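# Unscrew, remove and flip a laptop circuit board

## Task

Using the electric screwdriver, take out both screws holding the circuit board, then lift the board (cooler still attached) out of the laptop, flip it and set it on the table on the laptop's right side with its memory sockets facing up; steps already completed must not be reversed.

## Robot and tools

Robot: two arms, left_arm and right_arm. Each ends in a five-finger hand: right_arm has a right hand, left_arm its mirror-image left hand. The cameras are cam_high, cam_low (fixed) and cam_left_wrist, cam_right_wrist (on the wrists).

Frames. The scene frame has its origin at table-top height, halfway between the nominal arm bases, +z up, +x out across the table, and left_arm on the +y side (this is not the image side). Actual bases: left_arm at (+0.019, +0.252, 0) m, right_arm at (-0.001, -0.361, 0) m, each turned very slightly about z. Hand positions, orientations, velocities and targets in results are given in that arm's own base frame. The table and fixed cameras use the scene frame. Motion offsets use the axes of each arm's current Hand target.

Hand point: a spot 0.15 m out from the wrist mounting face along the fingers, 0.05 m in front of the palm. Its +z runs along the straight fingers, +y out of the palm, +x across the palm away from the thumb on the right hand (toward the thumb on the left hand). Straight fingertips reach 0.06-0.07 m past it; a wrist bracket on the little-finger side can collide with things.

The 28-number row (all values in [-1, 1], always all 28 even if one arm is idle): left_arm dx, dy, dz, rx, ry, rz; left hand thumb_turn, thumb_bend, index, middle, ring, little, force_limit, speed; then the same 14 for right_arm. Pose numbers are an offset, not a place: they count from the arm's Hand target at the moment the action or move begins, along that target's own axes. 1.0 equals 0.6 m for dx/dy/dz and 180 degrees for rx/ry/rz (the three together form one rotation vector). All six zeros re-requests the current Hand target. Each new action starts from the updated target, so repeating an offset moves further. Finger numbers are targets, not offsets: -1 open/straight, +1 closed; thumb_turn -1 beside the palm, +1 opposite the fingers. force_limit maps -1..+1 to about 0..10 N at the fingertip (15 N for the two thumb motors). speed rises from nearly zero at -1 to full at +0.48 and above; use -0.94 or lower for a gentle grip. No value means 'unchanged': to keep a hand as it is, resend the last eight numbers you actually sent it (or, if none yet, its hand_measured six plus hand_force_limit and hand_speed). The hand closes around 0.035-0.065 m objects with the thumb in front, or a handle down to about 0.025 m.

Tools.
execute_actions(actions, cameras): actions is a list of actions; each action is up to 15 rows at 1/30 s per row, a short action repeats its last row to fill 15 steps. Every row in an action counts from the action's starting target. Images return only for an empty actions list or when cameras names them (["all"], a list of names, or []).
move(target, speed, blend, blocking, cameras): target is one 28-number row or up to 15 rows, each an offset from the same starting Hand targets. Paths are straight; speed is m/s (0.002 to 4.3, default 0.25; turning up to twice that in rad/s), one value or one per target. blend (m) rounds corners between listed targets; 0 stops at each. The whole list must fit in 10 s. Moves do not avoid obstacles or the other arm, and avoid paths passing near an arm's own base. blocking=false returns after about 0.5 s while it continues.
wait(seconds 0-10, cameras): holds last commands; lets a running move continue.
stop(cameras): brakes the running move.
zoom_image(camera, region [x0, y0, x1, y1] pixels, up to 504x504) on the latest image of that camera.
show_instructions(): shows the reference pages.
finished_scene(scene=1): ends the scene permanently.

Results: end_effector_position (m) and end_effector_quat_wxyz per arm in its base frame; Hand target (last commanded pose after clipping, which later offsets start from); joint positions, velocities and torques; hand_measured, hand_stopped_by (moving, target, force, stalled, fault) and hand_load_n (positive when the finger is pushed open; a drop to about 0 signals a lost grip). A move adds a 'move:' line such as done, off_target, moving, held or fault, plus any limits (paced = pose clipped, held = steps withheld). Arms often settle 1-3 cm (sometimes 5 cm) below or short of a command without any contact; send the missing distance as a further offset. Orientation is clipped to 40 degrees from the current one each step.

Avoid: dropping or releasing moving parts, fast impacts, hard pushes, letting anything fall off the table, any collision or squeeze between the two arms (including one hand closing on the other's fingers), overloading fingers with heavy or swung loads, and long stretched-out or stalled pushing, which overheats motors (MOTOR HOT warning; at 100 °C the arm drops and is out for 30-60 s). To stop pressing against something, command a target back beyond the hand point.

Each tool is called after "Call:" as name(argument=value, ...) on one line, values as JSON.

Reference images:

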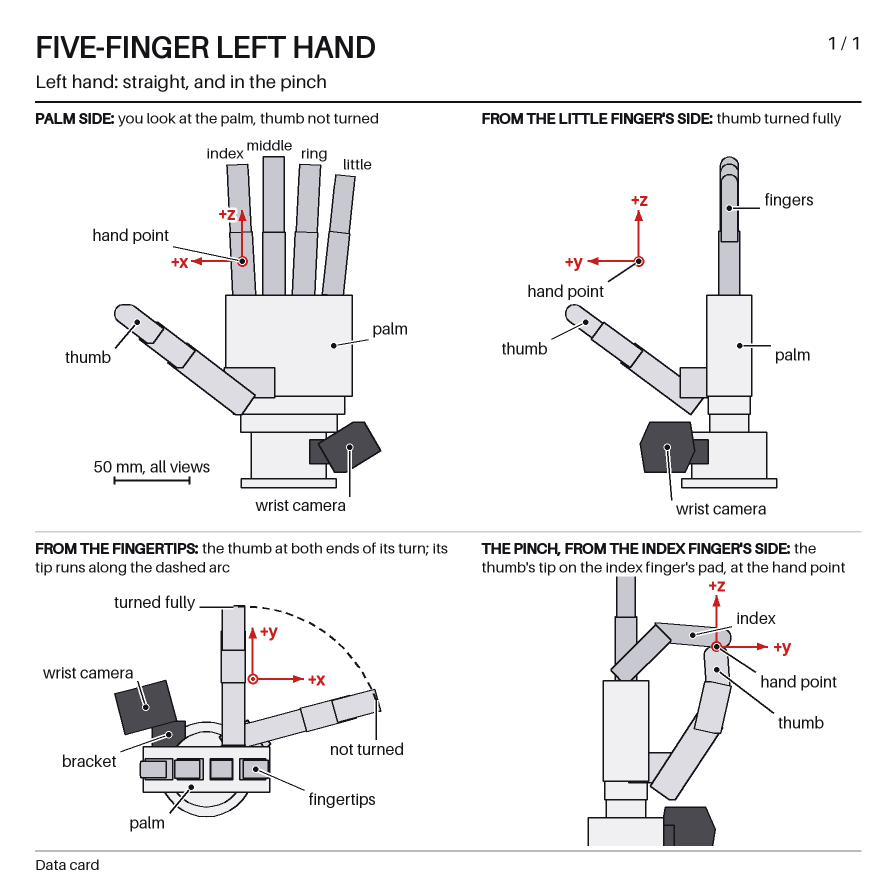

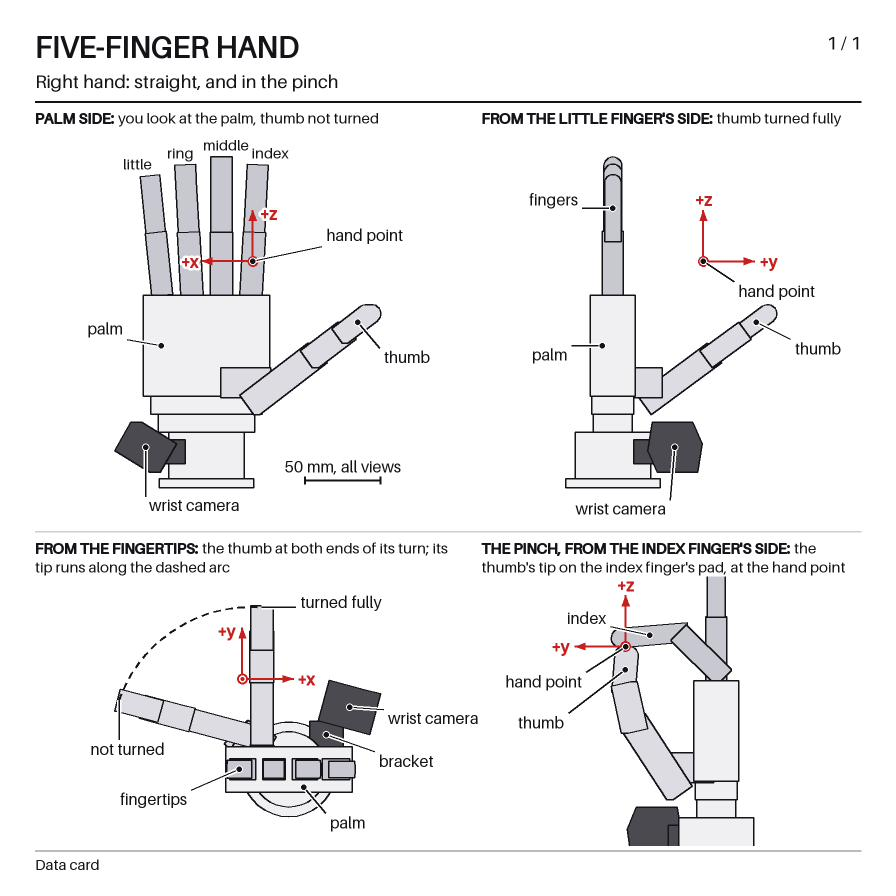

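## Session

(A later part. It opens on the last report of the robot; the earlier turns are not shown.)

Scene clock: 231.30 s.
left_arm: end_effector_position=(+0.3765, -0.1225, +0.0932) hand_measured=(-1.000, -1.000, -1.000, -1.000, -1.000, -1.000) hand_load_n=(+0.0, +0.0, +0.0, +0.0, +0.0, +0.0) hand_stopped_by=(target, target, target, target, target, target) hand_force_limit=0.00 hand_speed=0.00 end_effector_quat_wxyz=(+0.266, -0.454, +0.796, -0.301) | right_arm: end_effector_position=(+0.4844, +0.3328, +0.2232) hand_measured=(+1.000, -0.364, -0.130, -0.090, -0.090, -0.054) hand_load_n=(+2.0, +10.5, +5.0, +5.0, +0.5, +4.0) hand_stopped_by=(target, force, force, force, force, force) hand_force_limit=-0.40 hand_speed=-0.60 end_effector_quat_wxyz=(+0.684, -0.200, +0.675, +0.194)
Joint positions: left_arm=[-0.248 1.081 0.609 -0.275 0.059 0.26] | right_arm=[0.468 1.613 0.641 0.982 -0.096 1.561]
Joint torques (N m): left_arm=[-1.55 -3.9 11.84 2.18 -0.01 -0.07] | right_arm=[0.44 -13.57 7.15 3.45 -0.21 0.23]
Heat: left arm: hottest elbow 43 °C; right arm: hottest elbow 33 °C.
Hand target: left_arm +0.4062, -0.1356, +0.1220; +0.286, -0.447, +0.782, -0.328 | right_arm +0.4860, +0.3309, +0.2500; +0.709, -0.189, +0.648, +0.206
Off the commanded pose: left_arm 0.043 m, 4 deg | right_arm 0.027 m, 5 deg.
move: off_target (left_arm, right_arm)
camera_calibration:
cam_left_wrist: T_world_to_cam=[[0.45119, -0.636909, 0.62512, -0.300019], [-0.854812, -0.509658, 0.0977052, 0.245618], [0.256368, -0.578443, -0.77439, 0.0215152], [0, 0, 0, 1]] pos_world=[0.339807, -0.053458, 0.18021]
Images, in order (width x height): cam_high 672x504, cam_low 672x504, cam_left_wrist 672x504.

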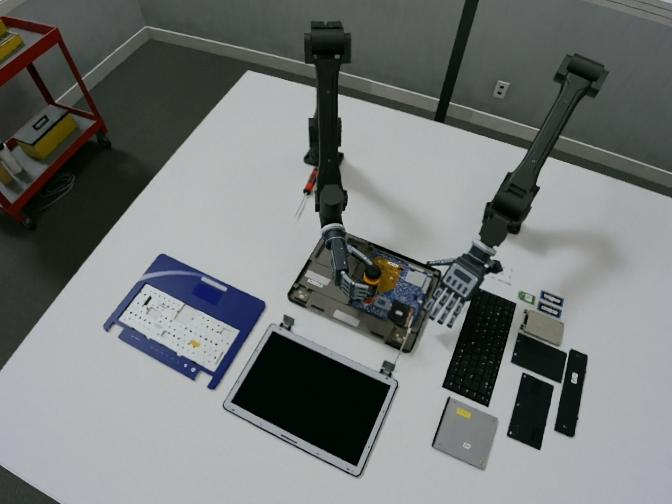

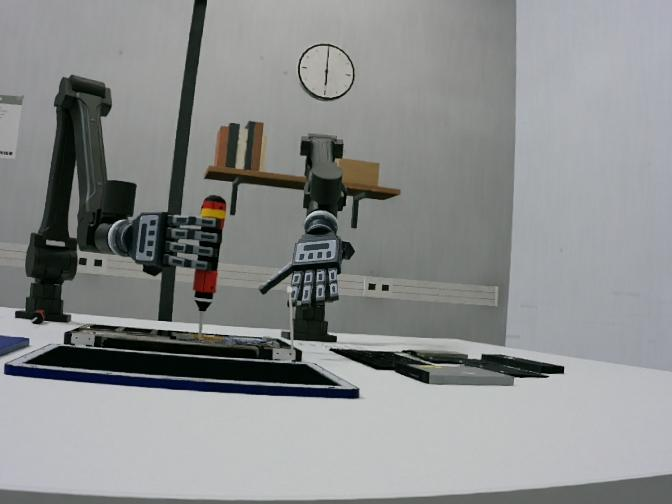

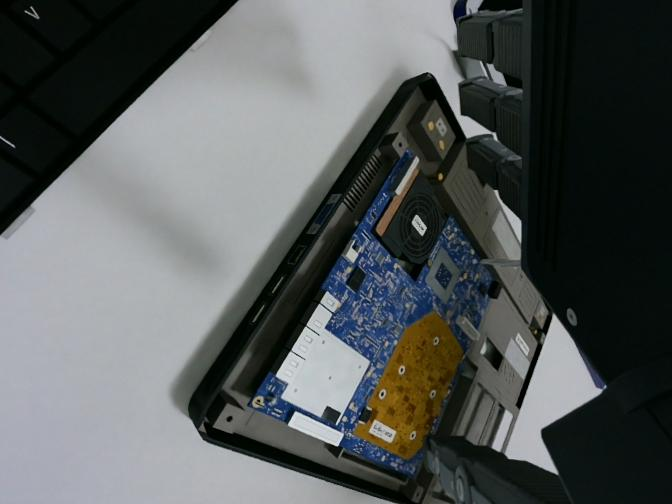

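Call:
move(target=[[0,0,0,0,0,0,-1,-1,-1,-1,-1,-1,0,0,-0.0608,0.0365,0.0587,0.0159,0,-0.0015,1,0.4,0.3,0.3,0.3,0.3,-0.4,-0.6],[0,0,0,0,0,0,-1,-1,-1,-1,-1,-1,0,0,0.0024,0.01025,-0.0008,0,0,0,1,0.4,0.3,0.3,0.3,0.3,-0.4,-0.6]], speed=[0.08,0.05], cameras=["cam_left_wrist","cam_high","cam_low"])

Call:
zoom_image(camera="cam_left_wrist", region=[455, 235, 505, 285])

Call:
zoom_image(camera="cam_high", region=[350, 290, 390, 320])

Call:
zoom_image(camera="cam_low", region=[180, 315, 220, 350])

Scene clock: 235.90 s.
left_arm: end_effector_position=(+0.3765, -0.1225, +0.0932) hand_measured=(-1.000, -1.000, -1.000, -1.000, -1.000, -1.000) hand_load_n=(+0.0, +0.0, +0.0, +0.0, +0.0, +0.0) hand_stopped_by=(target, target, target, target, target, target) hand_force_limit=0.00 hand_speed=0.00 end_effector_quat_wxyz=(+0.266, -0.454, +0.796, -0.301) | right_arm: end_effector_position=(+0.4790, +0.3400, +0.2226) hand_measured=(+1.000, -0.364, -0.130, -0.090, -0.090, -0.054) hand_load_n=(+2.0, +10.5, +4.5, +5.0, +0.0, +4.0) hand_stopped_by=(target, force, force, force, force, force) hand_force_limit=-0.40 hand_speed=-0.60 end_effector_quat_wxyz=(+0.683, -0.204, +0.673, +0.197)
Joint positions: left_arm=[-0.248 1.081 0.609 -0.275 0.059 0.26] | right_arm=[0.485 1.614 0.639 0.987 -0.09 1.559]
Joint torques (N m): left_arm=[-1.61 -3.72 11.75 2.19 0.01 -0.08] | right_arm=[0.26 -13.39 7.01 3.47 -0.17 0.24]
Heat: left arm: hottest elbow 43 °C; right arm: hottest elbow 33 °C.
Hand target: left_arm +0.4062, -0.1356, +0.1220; +0.286, -0.447, +0.782, -0.328 | right_arm +0.4824, +0.3360, +0.2485; +0.709, -0.189, +0.648, +0.206
Off the commanded pose: left_arm 0.043 m, 4 deg | right_arm 0.026 m, 5 deg.
move: off_target (left_arm, right_arm)
camera_calibration:
cam_left_wrist: T_world_to_cam=[[0.45119, -0.636909, 0.62512, -0.300019], [-0.854812, -0.509658, 0.0977052, 0.245618], [0.256368, -0.578443, -0.77439, 0.0215152], [0, 0, 0, 1]] pos_world=[0.339807, -0.053458, 0.18021]
Images, in order (width x height): cam_high 672x504, cam_low 672x504, cam_left_wrist 672x504.

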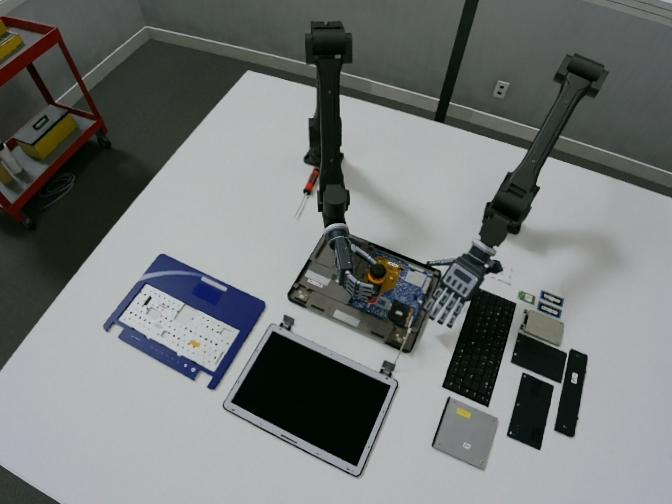

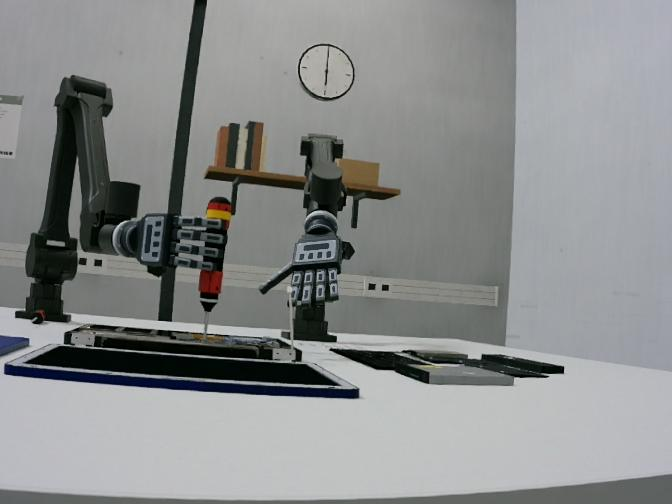

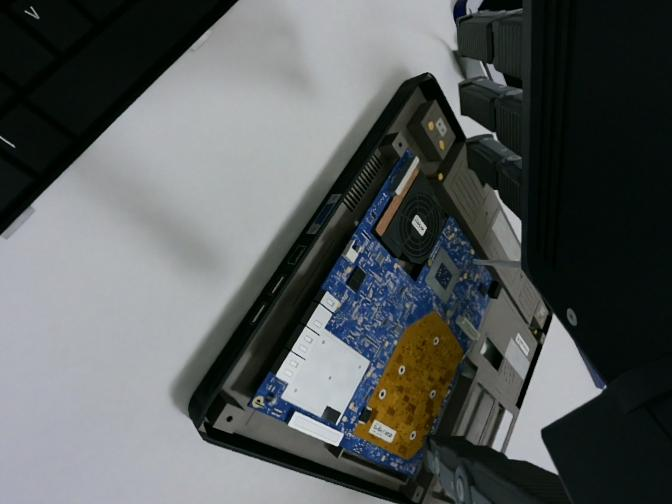

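Scaled by 10.080 from the camera's 672x504 image, which has a finer 960x720 frame.

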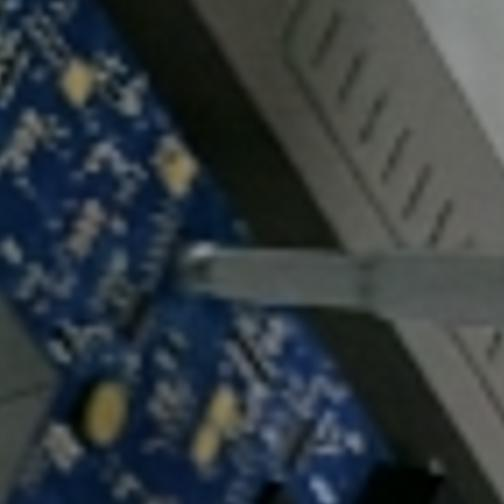

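Scaled by 12.600 from the camera's 672x504 image, which has a finer 960x720 frame.

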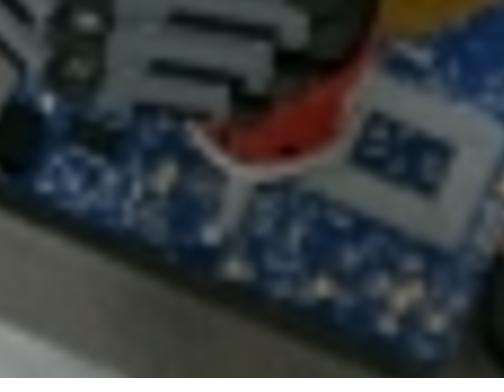

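Scaled by 12.600 from the camera's 672x504 image, which has a finer 960x720 frame.

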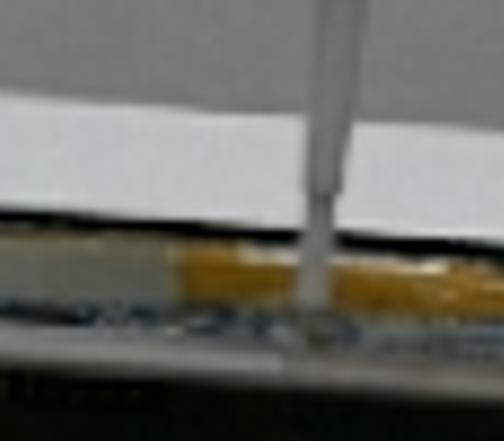

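Call:
move(target=[0,0,0,0,0,0,-1,-1,-1,-1,-1,-1,0,0,0,-0.0058,0.0005,0,0,0,1,0.4,0.3,0.3,0.3,0.3,-0.4,-0.6], speed=0.05, cameras=["cam_left_wrist","cam_high","cam_low"])

Call:
zoom_image(camera="cam_left_wrist", region=[455, 235, 505, 285])

Call:
zoom_image(camera="cam_high", region=[350, 290, 390, 320])

Call:
zoom_image(camera="cam_low", region=[180, 315, 220, 350])

Scene clock: 238.27 s.
left_arm: end_effector_position=(+0.3765, -0.1225, +0.0932) hand_measured=(-1.000, -1.000, -1.000, -1.000, -1.000, -1.000) hand_load_n=(+0.0, +0.0, +0.0, +0.0, -0.5, +0.0) hand_stopped_by=(target, target, target, target, target, target) hand_force_limit=0.00 hand_speed=0.00 end_effector_quat_wxyz=(+0.266, -0.454, +0.796, -0.301) | right_arm: end_effector_position=(+0.4820, +0.3358, +0.2224) hand_measured=(+1.000, -0.364, -0.130, -0.090, -0.090, -0.054) hand_load_n=(+2.0, +10.5, +5.0, +5.0, +0.0, +4.0) hand_stopped_by=(target, force, force, force, force, force) hand_force_limit=-0.40 hand_speed=-0.60 end_effector_quat_wxyz=(+0.684, -0.201, +0.674, +0.194)
Joint positions: left_arm=[-0.248 1.081 0.609 -0.275 0.059 0.26] | right_arm=[0.476 1.615 0.639 0.987 -0.09 1.559]
Joint torques (N m): left_arm=[-1.67 -3.6 11.82 2.25 0.01 -0.06] | right_arm=[0.32 -13.33 7.15 3.45 -0.18 0.24]
Heat: left arm: hottest elbow 44 °C; right arm: hottest elbow 32 °C.
Hand target: left_arm +0.4062, -0.1356, +0.1220; +0.286, -0.447, +0.782, -0.328 | right_arm +0.4846, +0.3332, +0.2486; +0.709, -0.189, +0.647, +0.206
Off the commanded pose: left_arm 0.043 m, 4 deg | right_arm 0.026 m, 5 deg.
move: off_target (left_arm, right_arm)
camera_calibration:
cam_left_wrist: T_world_to_cam=[[0.45119, -0.636909, 0.62512, -0.300019], [-0.854812, -0.509658, 0.0977052, 0.245618], [0.256368, -0.578443, -0.77439, 0.0215152], [0, 0, 0, 1]] pos_world=[0.339807, -0.053458, 0.18021]
Images, in order (width x height): cam_high 672x504, cam_low 672x504, cam_left_wrist 672x504.

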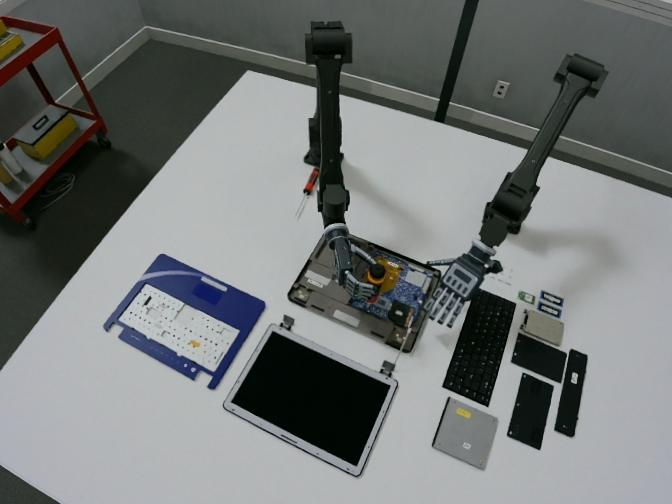

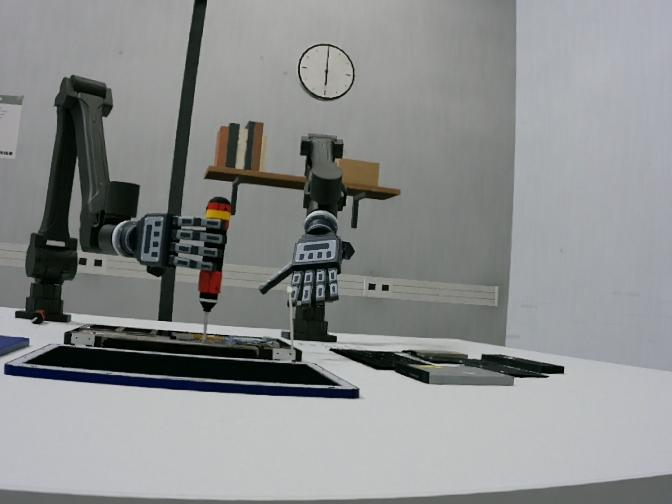

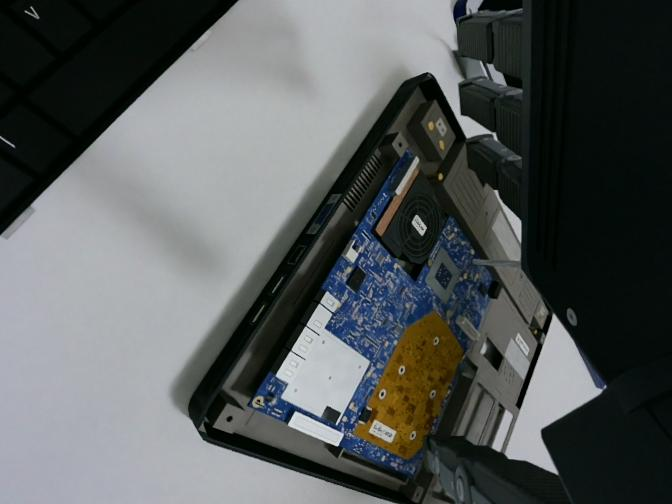

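Scaled by 10.080 from the camera's 672x504 image, which has a finer 960x720 frame.

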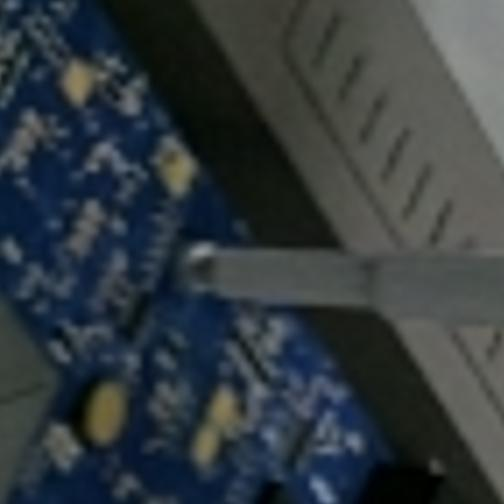

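Scaled by 12.600 from the camera's 672x504 image, which has a finer 960x720 frame.

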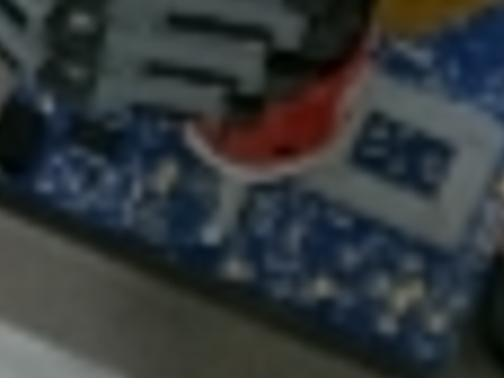

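Scaled by 12.600 from the camera's 672x504 image, which has a finer 960x720 frame.

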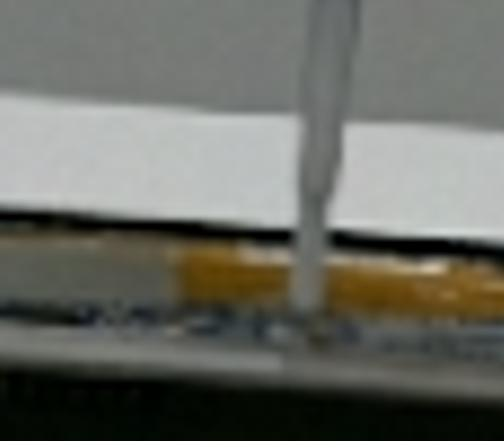

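Call:
zoom_image(camera="cam_left_wrist", region=[462, 248, 490, 276])

Call:
zoom_image(camera="cam_left_wrist", region=[440, 220, 530, 310])

Scaled by 18.000 from the camera's 672x504 image, which has a finer 960x720 frame.

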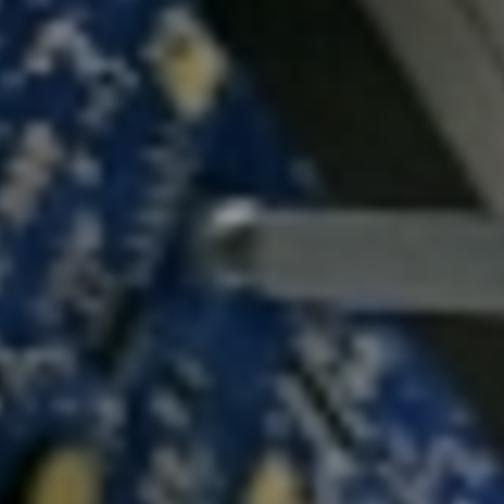

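Scaled by 5.600 from the camera's 672x504 image, which has a finer 960x720 frame.

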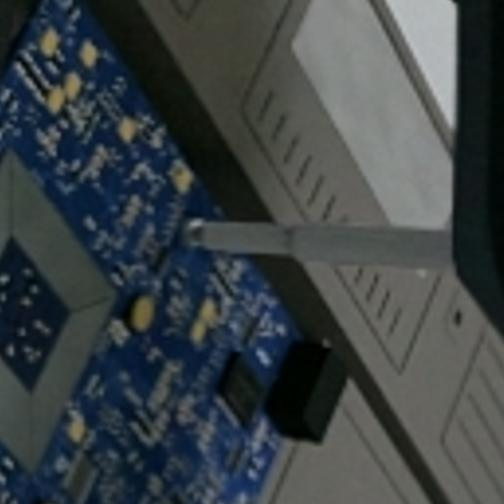

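Call:
move(target=[[0,0,0,0,0,0,-1,-1,-1,-1,-1,-1,0,0,0.0166,-0.0032,-0.0015,0,0,0,1,0.4,0.3,0.3,0.3,0.3,-0.4,-0.6]], speed=0.03, cameras=["cam_left_wrist","cam_high","cam_low"])

Call:
zoom_image(camera="cam_left_wrist", region=[462, 248, 490, 276])

Call:
zoom_image(camera="cam_high", region=[350, 290, 390, 320])

Call:
zoom_image(camera="cam_low", region=[180, 315, 220, 350])

Scene clock: 241.03 s.
left_arm: end_effector_position=(+0.3765, -0.1225, +0.0932) hand_measured=(-1.000, -1.000, -1.000, -1.000, -1.000, -1.000) hand_load_n=(+0.0, +0.0, +0.0, +0.0, -0.5, +0.0) hand_stopped_by=(target, target, target, target, target, target) hand_force_limit=0.00 hand_speed=0.00 end_effector_quat_wxyz=(+0.266, -0.454, +0.796, -0.301) | right_arm: end_effector_position=(+0.4818, +0.3359, +0.2199) hand_measured=(+1.000, -0.364, -0.130, -0.090, -0.090, -0.054) hand_load_n=(+2.5, +10.5, +5.0, +5.0, +0.0, +3.5) hand_stopped_by=(target, force, force, force, force, force) hand_force_limit=-0.40 hand_speed=-0.60 end_effector_quat_wxyz=(+0.689, -0.203, +0.667, +0.199)
Joint positions: left_arm=[-0.248 1.081 0.609 -0.275 0.059 0.26] | right_arm=[0.472 1.639 0.639 1.028 -0.104 1.559]
Joint torques (N m): left_arm=[-1.55 -3.66 11.77 2.14 0 -0.08] | right_arm=[0.26 -12.98 6.65 3.25 -0.17 0.25]
Heat: left arm: hottest elbow 44 °C; right arm: hottest elbow 32 °C.
Hand target: left_arm +0.4062, -0.1356, +0.1220; +0.286, -0.447, +0.782, -0.328 | right_arm +0.4856, +0.3316, +0.2385; +0.709, -0.189, +0.648, +0.206
Off the commanded pose: left_arm 0.043 m, 4 deg | right_arm 0.020 m, 4 deg.
move: off_target (left_arm, right_arm)
camera_calibration:
cam_left_wrist: T_world_to_cam=[[0.45119, -0.636909, 0.62512, -0.300019], [-0.854812, -0.509658, 0.0977052, 0.245618], [0.256368, -0.578443, -0.77439, 0.0215152], [0, 0, 0, 1]] pos_world=[0.339807, -0.053458, 0.18021]
Images, in order (width x height): cam_high 672x504, cam_low 672x504, cam_left_wrist 672x504.

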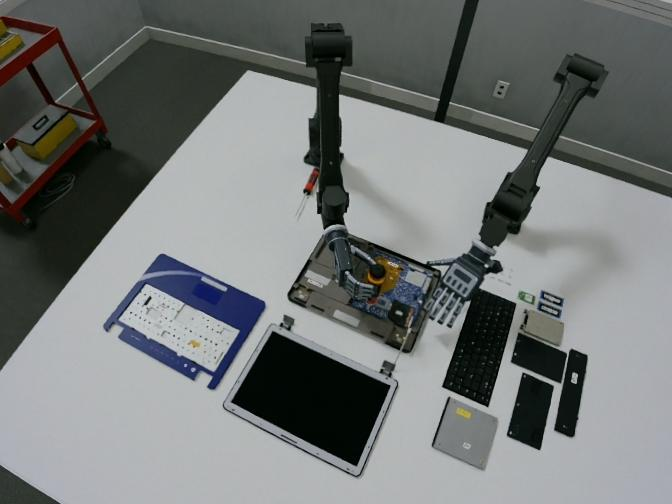

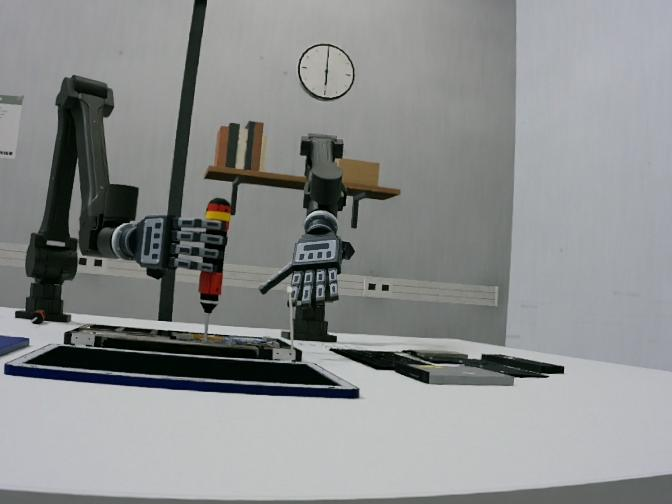

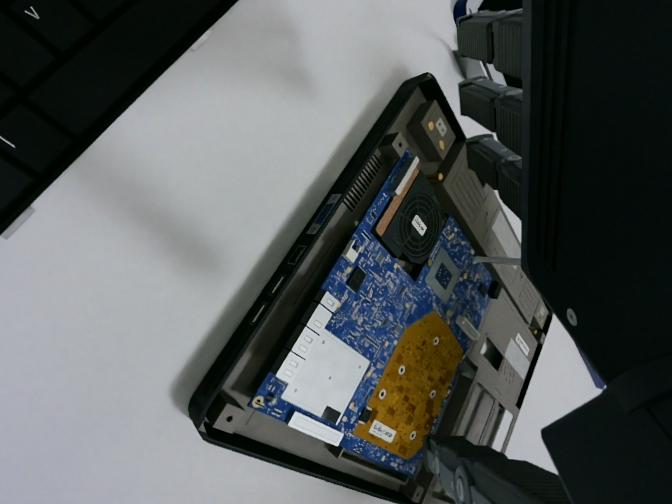

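Scaled by 18.000 from the camera's 672x504 image, which has a finer 960x720 frame.

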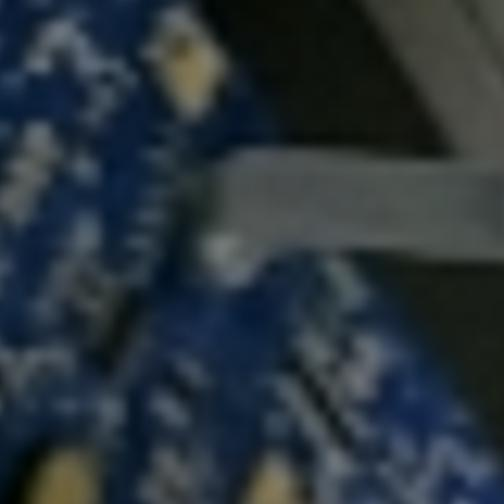

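Scaled by 12.600 from the camera's 672x504 image, which has a finer 960x720 frame.

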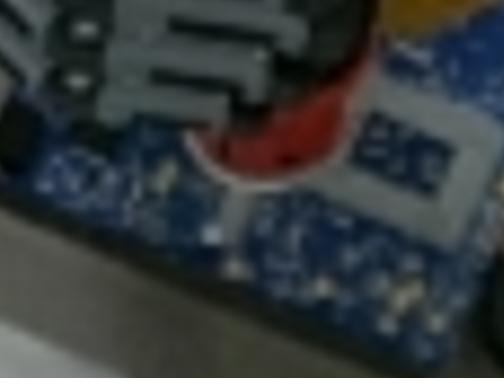

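Scaled by 12.600 from the camera's 672x504 image, which has a finer 960x720 frame.

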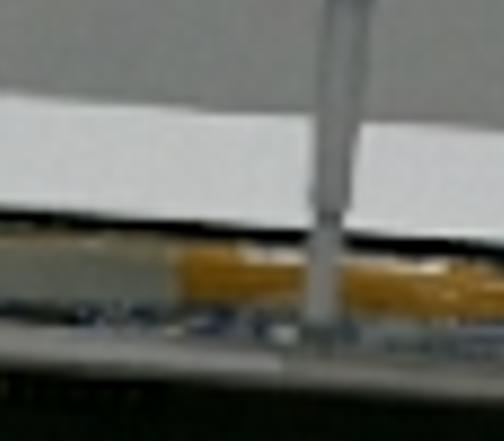

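Call:
move(target=[[0,0,0,0,0,0,-1,-1,-1,-1,-1,-1,0,0,-0.0799,0.0277,0.062,0.0159,0,-0.0015,1,0.4,0.3,0.3,0.3,0.3,-0.4,-0.6],[0,0,0,0,0,0,-1,-1,-1,-1,-1,-1,0,0,-0.0167,0.0014,0.0024,0,0,0,1,0.4,0.3,0.3,0.3,0.3,-0.4,-0.6]], speed=[0.08,0.05], cameras=["cam_left_wrist","cam_high","cam_low"])

Call:
zoom_image(camera="cam_left_wrist", region=[462, 248, 490, 276])

Call:
zoom_image(camera="cam_high", region=[350, 290, 390, 320])

Call:
zoom_image(camera="cam_low", region=[180, 315, 220, 350])

Scene clock: 246.30 s.
left_arm: end_effector_position=(+0.3765, -0.1225, +0.0932) hand_measured=(-1.000, -1.000, -1.000, -1.000, -1.000, -1.000) hand_load_n=(-0.5, +0.0, +0.0, +0.0, +0.0, +0.0) hand_stopped_by=(target, target, target, target, target, target) hand_force_limit=0.00 hand_speed=0.00 end_effector_quat_wxyz=(+0.266, -0.454, +0.796, -0.301) | right_arm: end_effector_position=(+0.4842, +0.3348, +0.2233) hand_measured=(+1.000, -0.364, -0.130, -0.090, -0.090, -0.054) hand_load_n=(+2.0, +10.5, +5.0, +5.0, +0.0, +4.0) hand_stopped_by=(target, force, force, force, force, force) hand_force_limit=-0.40 hand_speed=-0.60 end_effector_quat_wxyz=(+0.685, -0.200, +0.674, +0.194)
Joint positions: left_arm=[-0.248 1.081 0.609 -0.275 0.059 0.26] | right_arm=[0.473 1.616 0.643 0.985 -0.092 1.559]
Joint torques (N m): left_arm=[-1.49 -3.78 11.81 2.18 -0.01 -0.07] | right_arm=[0.38 -13.45 7.01 3.49 -0.21 0.24]
Heat: left arm: hottest elbow 44 °C; right arm: hottest elbow 32 °C.
Hand target: left_arm +0.4062, -0.1356, +0.1220; +0.286, -0.447, +0.782, -0.328 | right_arm +0.4855, +0.3327, +0.2488; +0.709, -0.189, +0.647, +0.206
Off the commanded pose: left_arm 0.043 m, 4 deg | right_arm 0.025 m, 4 deg.
move: off_target (left_arm, right_arm)
camera_calibration:
cam_left_wrist: T_world_to_cam=[[0.45119, -0.636909, 0.62512, -0.300019], [-0.854812, -0.509658, 0.0977052, 0.245618], [0.256368, -0.578443, -0.77439, 0.0215152], [0, 0, 0, 1]] pos_world=[0.339807, -0.053458, 0.18021]
Images, in order (width x height): cam_high 672x504, cam_low 672x504, cam_left_wrist 672x504.

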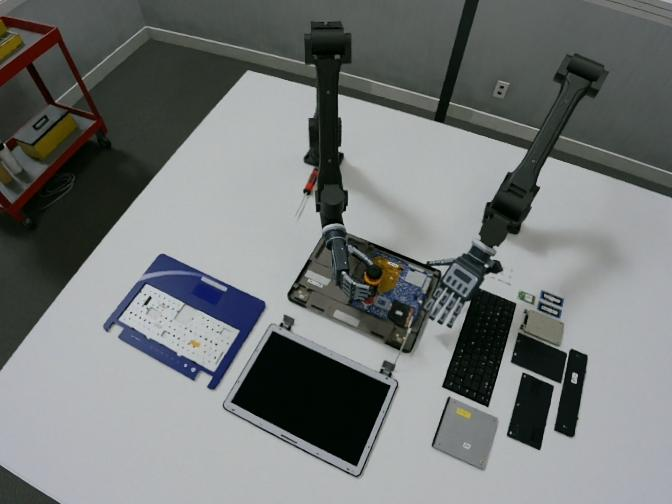

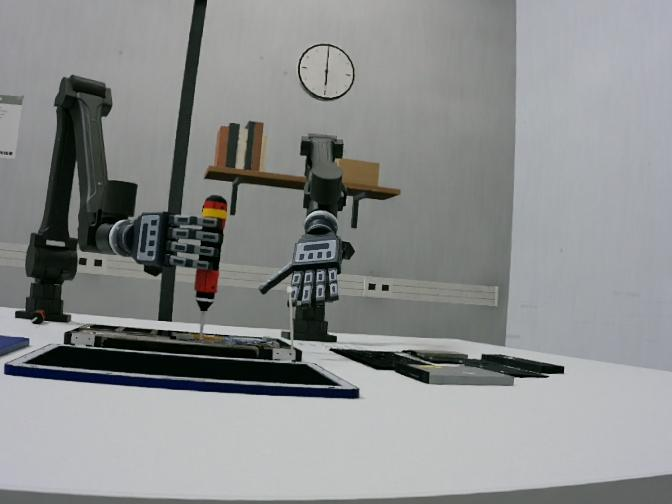

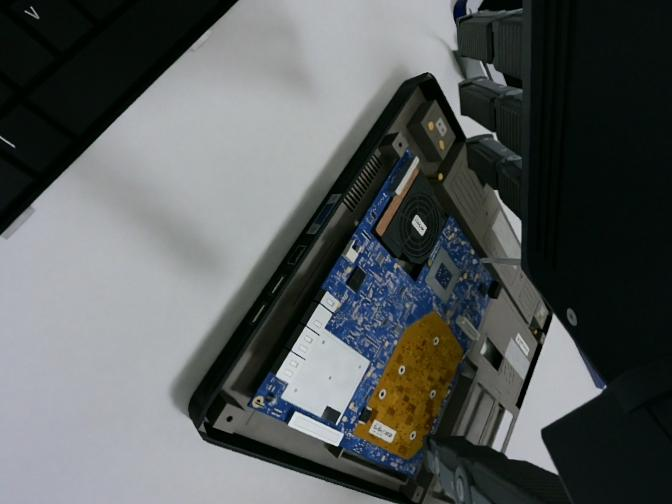

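Scaled by 18.000 from the camera's 672x504 image, which has a finer 960x720 frame.

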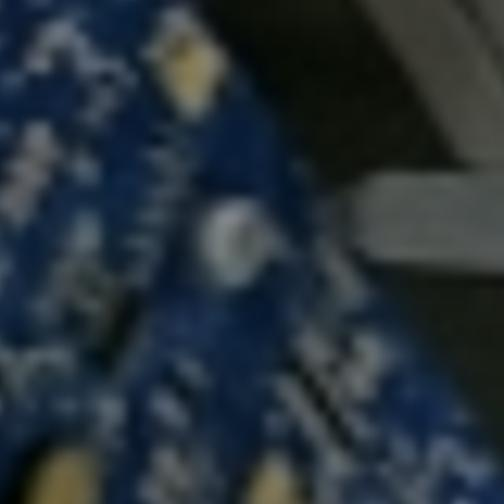

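Scaled by 12.600 from the camera's 672x504 image, which has a finer 960x720 frame.

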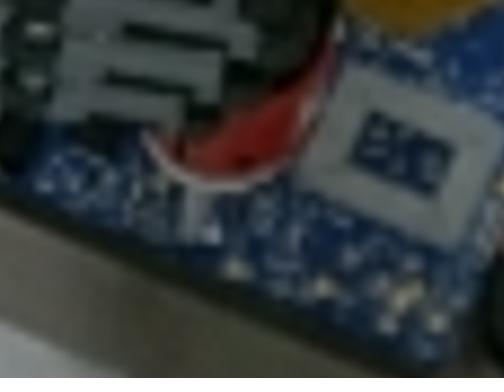

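Scaled by 12.600 from the camera's 672x504 image, which has a finer 960x720 frame.

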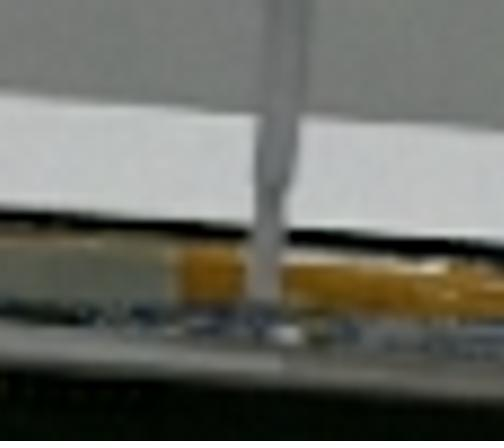

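Call:
move(target=[[0,0,0,0,0,0,-1,-1,-1,-1,-1,-1,0,0,-0.0617,0.0314,0.0573,0.0159,0,-0.0015,1,0.4,0.3,0.3,0.3,0.3,-0.4,-0.6],[0,0,0,0,0,0,-1,-1,-1,-1,-1,-1,0,0,0.0015,0.0051,-0.0022,0,0,0,1,0.4,0.3,0.3,0.3,0.3,-0.4,-0.6]], speed=[0.08,0.05], cameras=["cam_left_wrist","cam_high","cam_low"])

Call:
zoom_image(camera="cam_left_wrist", region=[462, 248, 490, 276])

Call:
zoom_image(camera="cam_high", region=[350, 290, 390, 320])

Call:
zoom_image(camera="cam_low", region=[180, 315, 220, 350])

Scene clock: 253.97 s.
left_arm: end_effector_position=(+0.3765, -0.1225, +0.0932) hand_measured=(-1.000, -1.000, -1.000, -1.000, -1.000, -1.000) hand_load_n=(+0.0, +0.0, +0.0, -0.5, -0.5, +0.0) hand_stopped_by=(target, target, target, target, target, target) hand_force_limit=0.00 hand_speed=0.00 end_effector_quat_wxyz=(+0.266, -0.454, +0.796, -0.301) | right_arm: end_effector_position=(+0.4795, +0.3384, +0.2224) hand_measured=(+1.000, -0.364, -0.130, -0.090, -0.090, -0.054) hand_load_n=(+2.0, +10.5, +5.0, +5.0, +0.0, +4.0) hand_stopped_by=(target, force, force, force, force, force) hand_force_limit=-0.40 hand_speed=-0.60 end_effector_quat_wxyz=(+0.684, -0.203, +0.672, +0.197)
Joint positions: left_arm=[-0.248 1.081 0.609 -0.275 0.059 0.26] | right_arm=[0.481 1.616 0.638 0.991 -0.093 1.559]
Joint torques (N m): left_arm=[-1.79 -3.66 11.77 2.19 0 -0.07] | right_arm=[0.26 -13.33 6.98 3.48 -0.17 0.24]
Heat: left arm: hottest elbow 45 °C; right arm: hottest elbow 32 °C.
Hand target: left_arm +0.4062, -0.1356, +0.1220; +0.286, -0.447, +0.782, -0.328 | right_arm +0.4828, +0.3346, +0.2477; +0.709, -0.189, +0.647, +0.206
Off the commanded pose: left_arm 0.043 m, 4 deg | right_arm 0.026 m, 4 deg.
move: off_target (left_arm, right_arm)
camera_calibration:
cam_left_wrist: T_world_to_cam=[[0.45119, -0.636909, 0.62512, -0.300019], [-0.854812, -0.509658, 0.0977052, 0.245618], [0.256368, -0.578443, -0.77439, 0.0215152], [0, 0, 0, 1]] pos_world=[0.339807, -0.053458, 0.18021]
Images, in order (width x height): cam_high 672x504, cam_low 672x504, cam_left_wrist 672x504.

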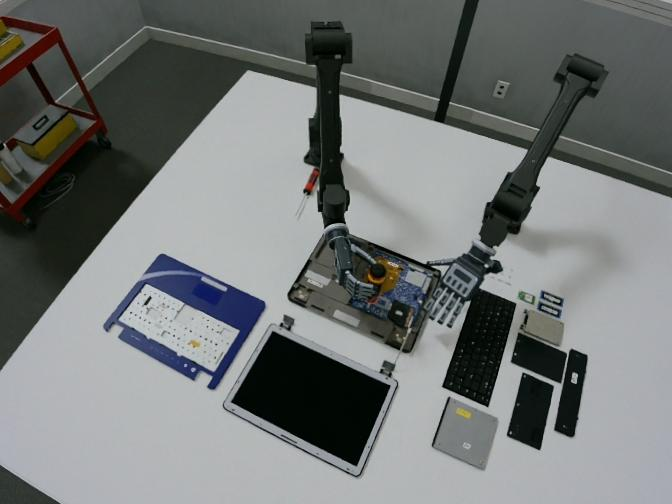

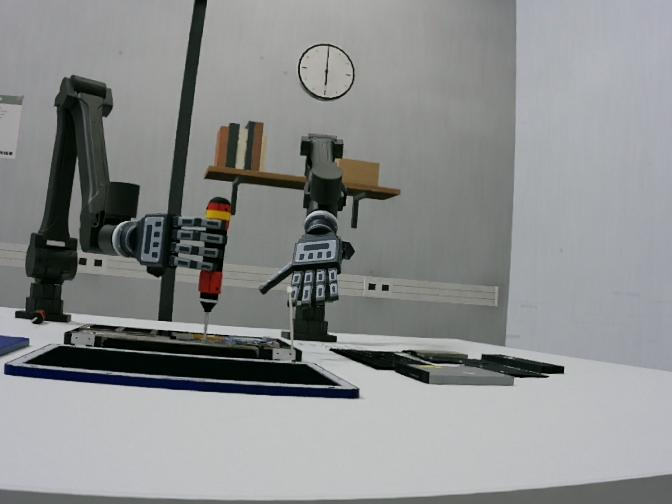

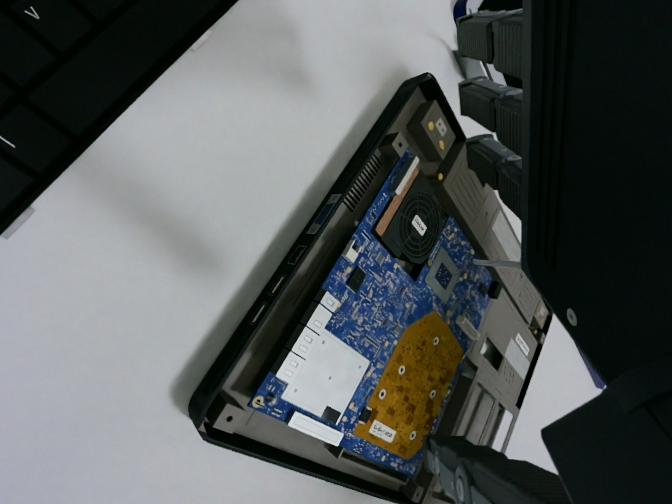

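Scaled by 18.000 from the camera's 672x504 image, which has a finer 960x720 frame.

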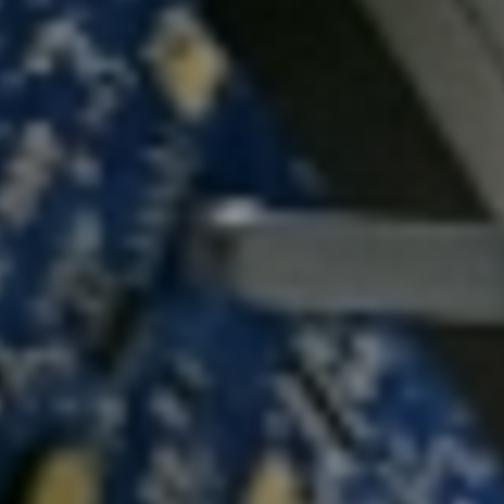

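Scaled by 12.600 from the camera's 672x504 image, which has a finer 960x720 frame.

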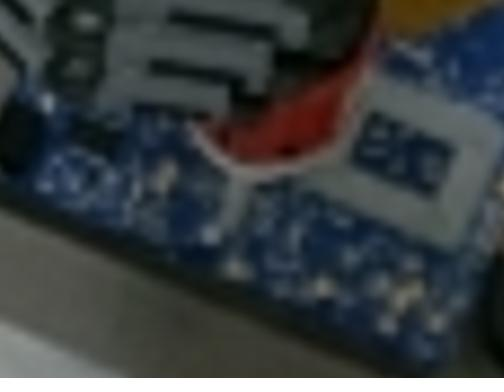

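Scaled by 12.600 from the camera's 672x504 image, which has a finer 960x720 frame.

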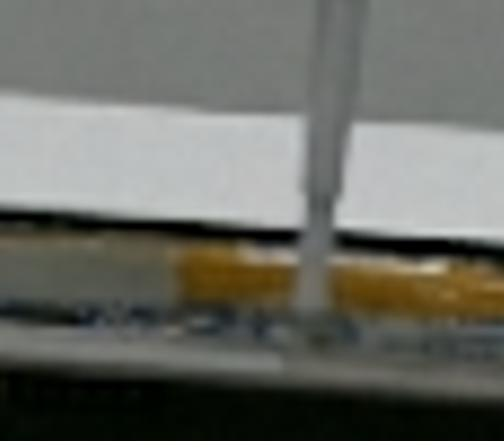

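Call:
move(target=[[0,0,0,0,0,0,-1,-1,-1,-1,-1,-1,0,0,-0.0639,0.0244,0.0604,0.0159,0,-0.0015,1,0.4,0.3,0.3,0.3,0.3,-0.4,-0.6],[0,0,0,0,0,0,-1,-1,-1,-1,-1,-1,0,0,-0.0008,-0.0019,0.0009,0,0,0,1,0.4,0.3,0.3,0.3,0.3,-0.4,-0.6]], speed=[0.08,0.05], cameras=["cam_left_wrist","cam_high","cam_low"])

Call:
zoom_image(camera="cam_left_wrist", region=[462, 248, 490, 276])

Call:
zoom_image(camera="cam_high", region=[350, 290, 390, 320])

Call:
zoom_image(camera="cam_low", region=[180, 315, 220, 350])

Scene clock: 258.43 s.
left_arm: end_effector_position=(+0.3765, -0.1225, +0.0932) hand_measured=(-1.000, -1.000, -1.000, -1.000, -1.000, -1.000) hand_load_n=(+0.0, +0.0, +0.0, +0.0, +0.0, +0.0) hand_stopped_by=(target, target, target, target, target, target) hand_force_limit=0.00 hand_speed=0.00 end_effector_quat_wxyz=(+0.266, -0.454, +0.796, -0.301) | right_arm: end_effector_position=(+0.4808, +0.3377, +0.2229) hand_measured=(+1.000, -0.364, -0.130, -0.090, -0.090, -0.054) hand_load_n=(+2.0, +11.0, +5.0, +5.0, +0.0, +4.0) hand_stopped_by=(target, force, force, force, force, force) hand_force_limit=-0.40 hand_speed=-0.60 end_effector_quat_wxyz=(+0.684, -0.203, +0.673, +0.197)
Joint positions: left_arm=[-0.248 1.081 0.609 -0.275 0.059 0.26] | right_arm=[0.479 1.616 0.64 0.988 -0.095 1.559]
Joint torques (N m): left_arm=[-1.73 -3.72 11.81 2.15 0 -0.07] | right_arm=[0.32 -13.27 6.99 3.48 -0.17 0.24]
Heat: left arm: hottest elbow 45 °C; right arm: hottest elbow 32 °C.
Hand target: left_arm +0.4062, -0.1356, +0.1220; +0.286, -0.447, +0.782, -0.328 | right_arm +0.4839, +0.3339, +0.2481; +0.709, -0.189, +0.647, +0.206
Off the commanded pose: left_arm 0.043 m, 4 deg | right_arm 0.026 m, 4 deg.
move: off_target (left_arm, right_arm)
camera_calibration:
cam_left_wrist: T_world_to_cam=[[0.45119, -0.636909, 0.62512, -0.300019], [-0.854812, -0.509658, 0.0977052, 0.245618], [0.256368, -0.578443, -0.77439, 0.0215152], [0, 0, 0, 1]] pos_world=[0.339807, -0.053458, 0.18021]
Images, in order (width x height): cam_high 672x504, cam_low 672x504, cam_left_wrist 672x504.

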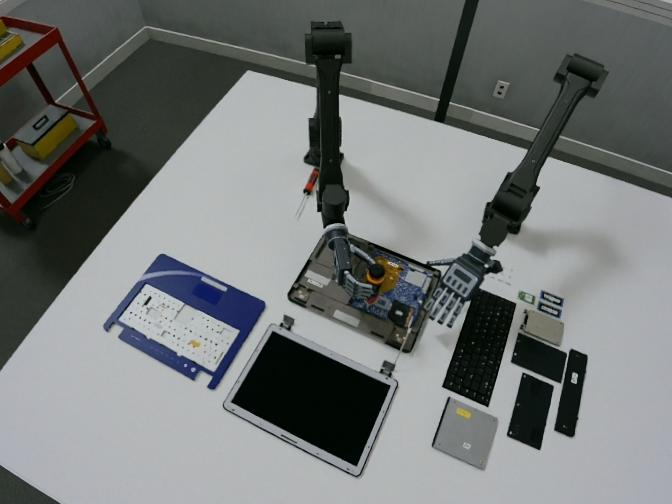

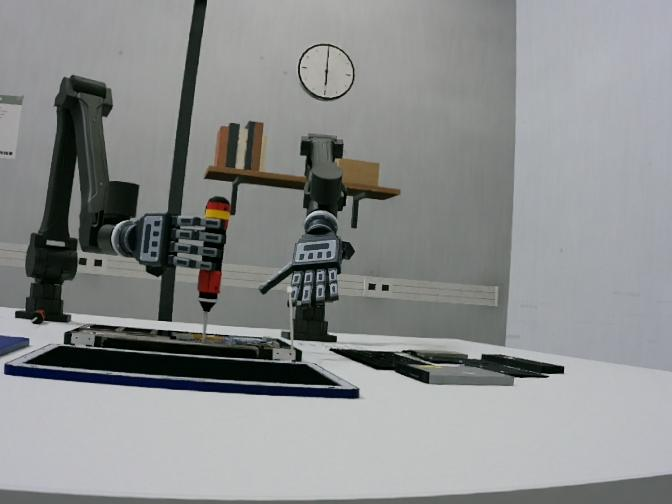

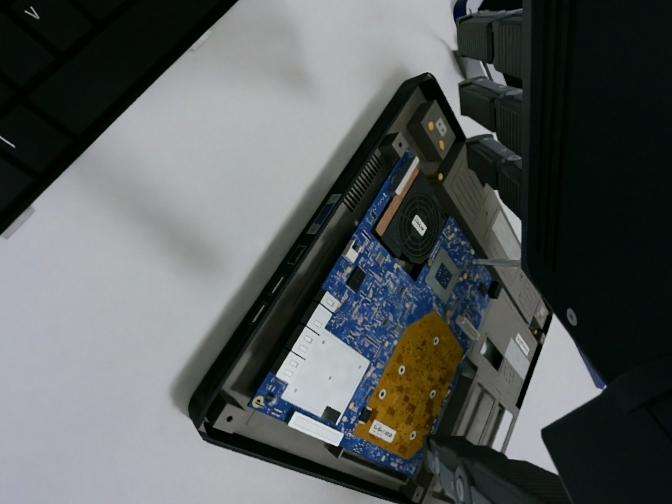

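Scaled by 18.000 from the camera's 672x504 image, which has a finer 960x720 frame.

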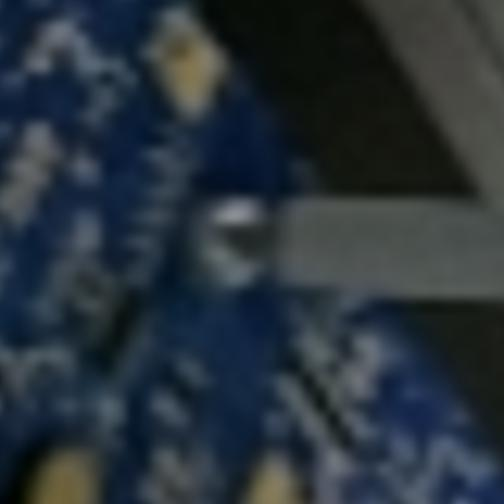

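Scaled by 12.600 from the camera's 672x504 image, which has a finer 960x720 frame.

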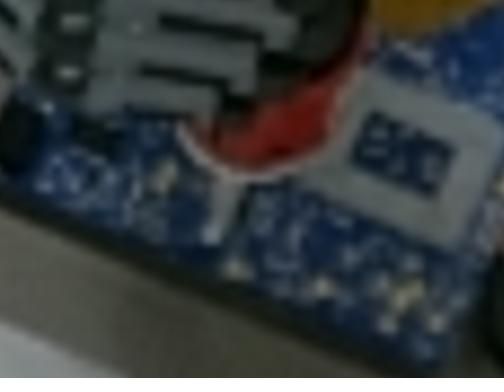

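Scaled by 12.600 from the camera's 672x504 image, which has a finer 960x720 frame.

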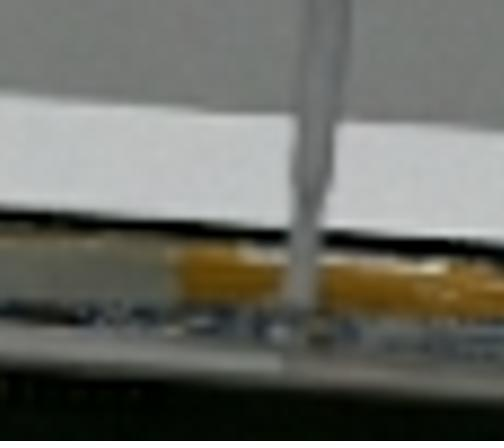

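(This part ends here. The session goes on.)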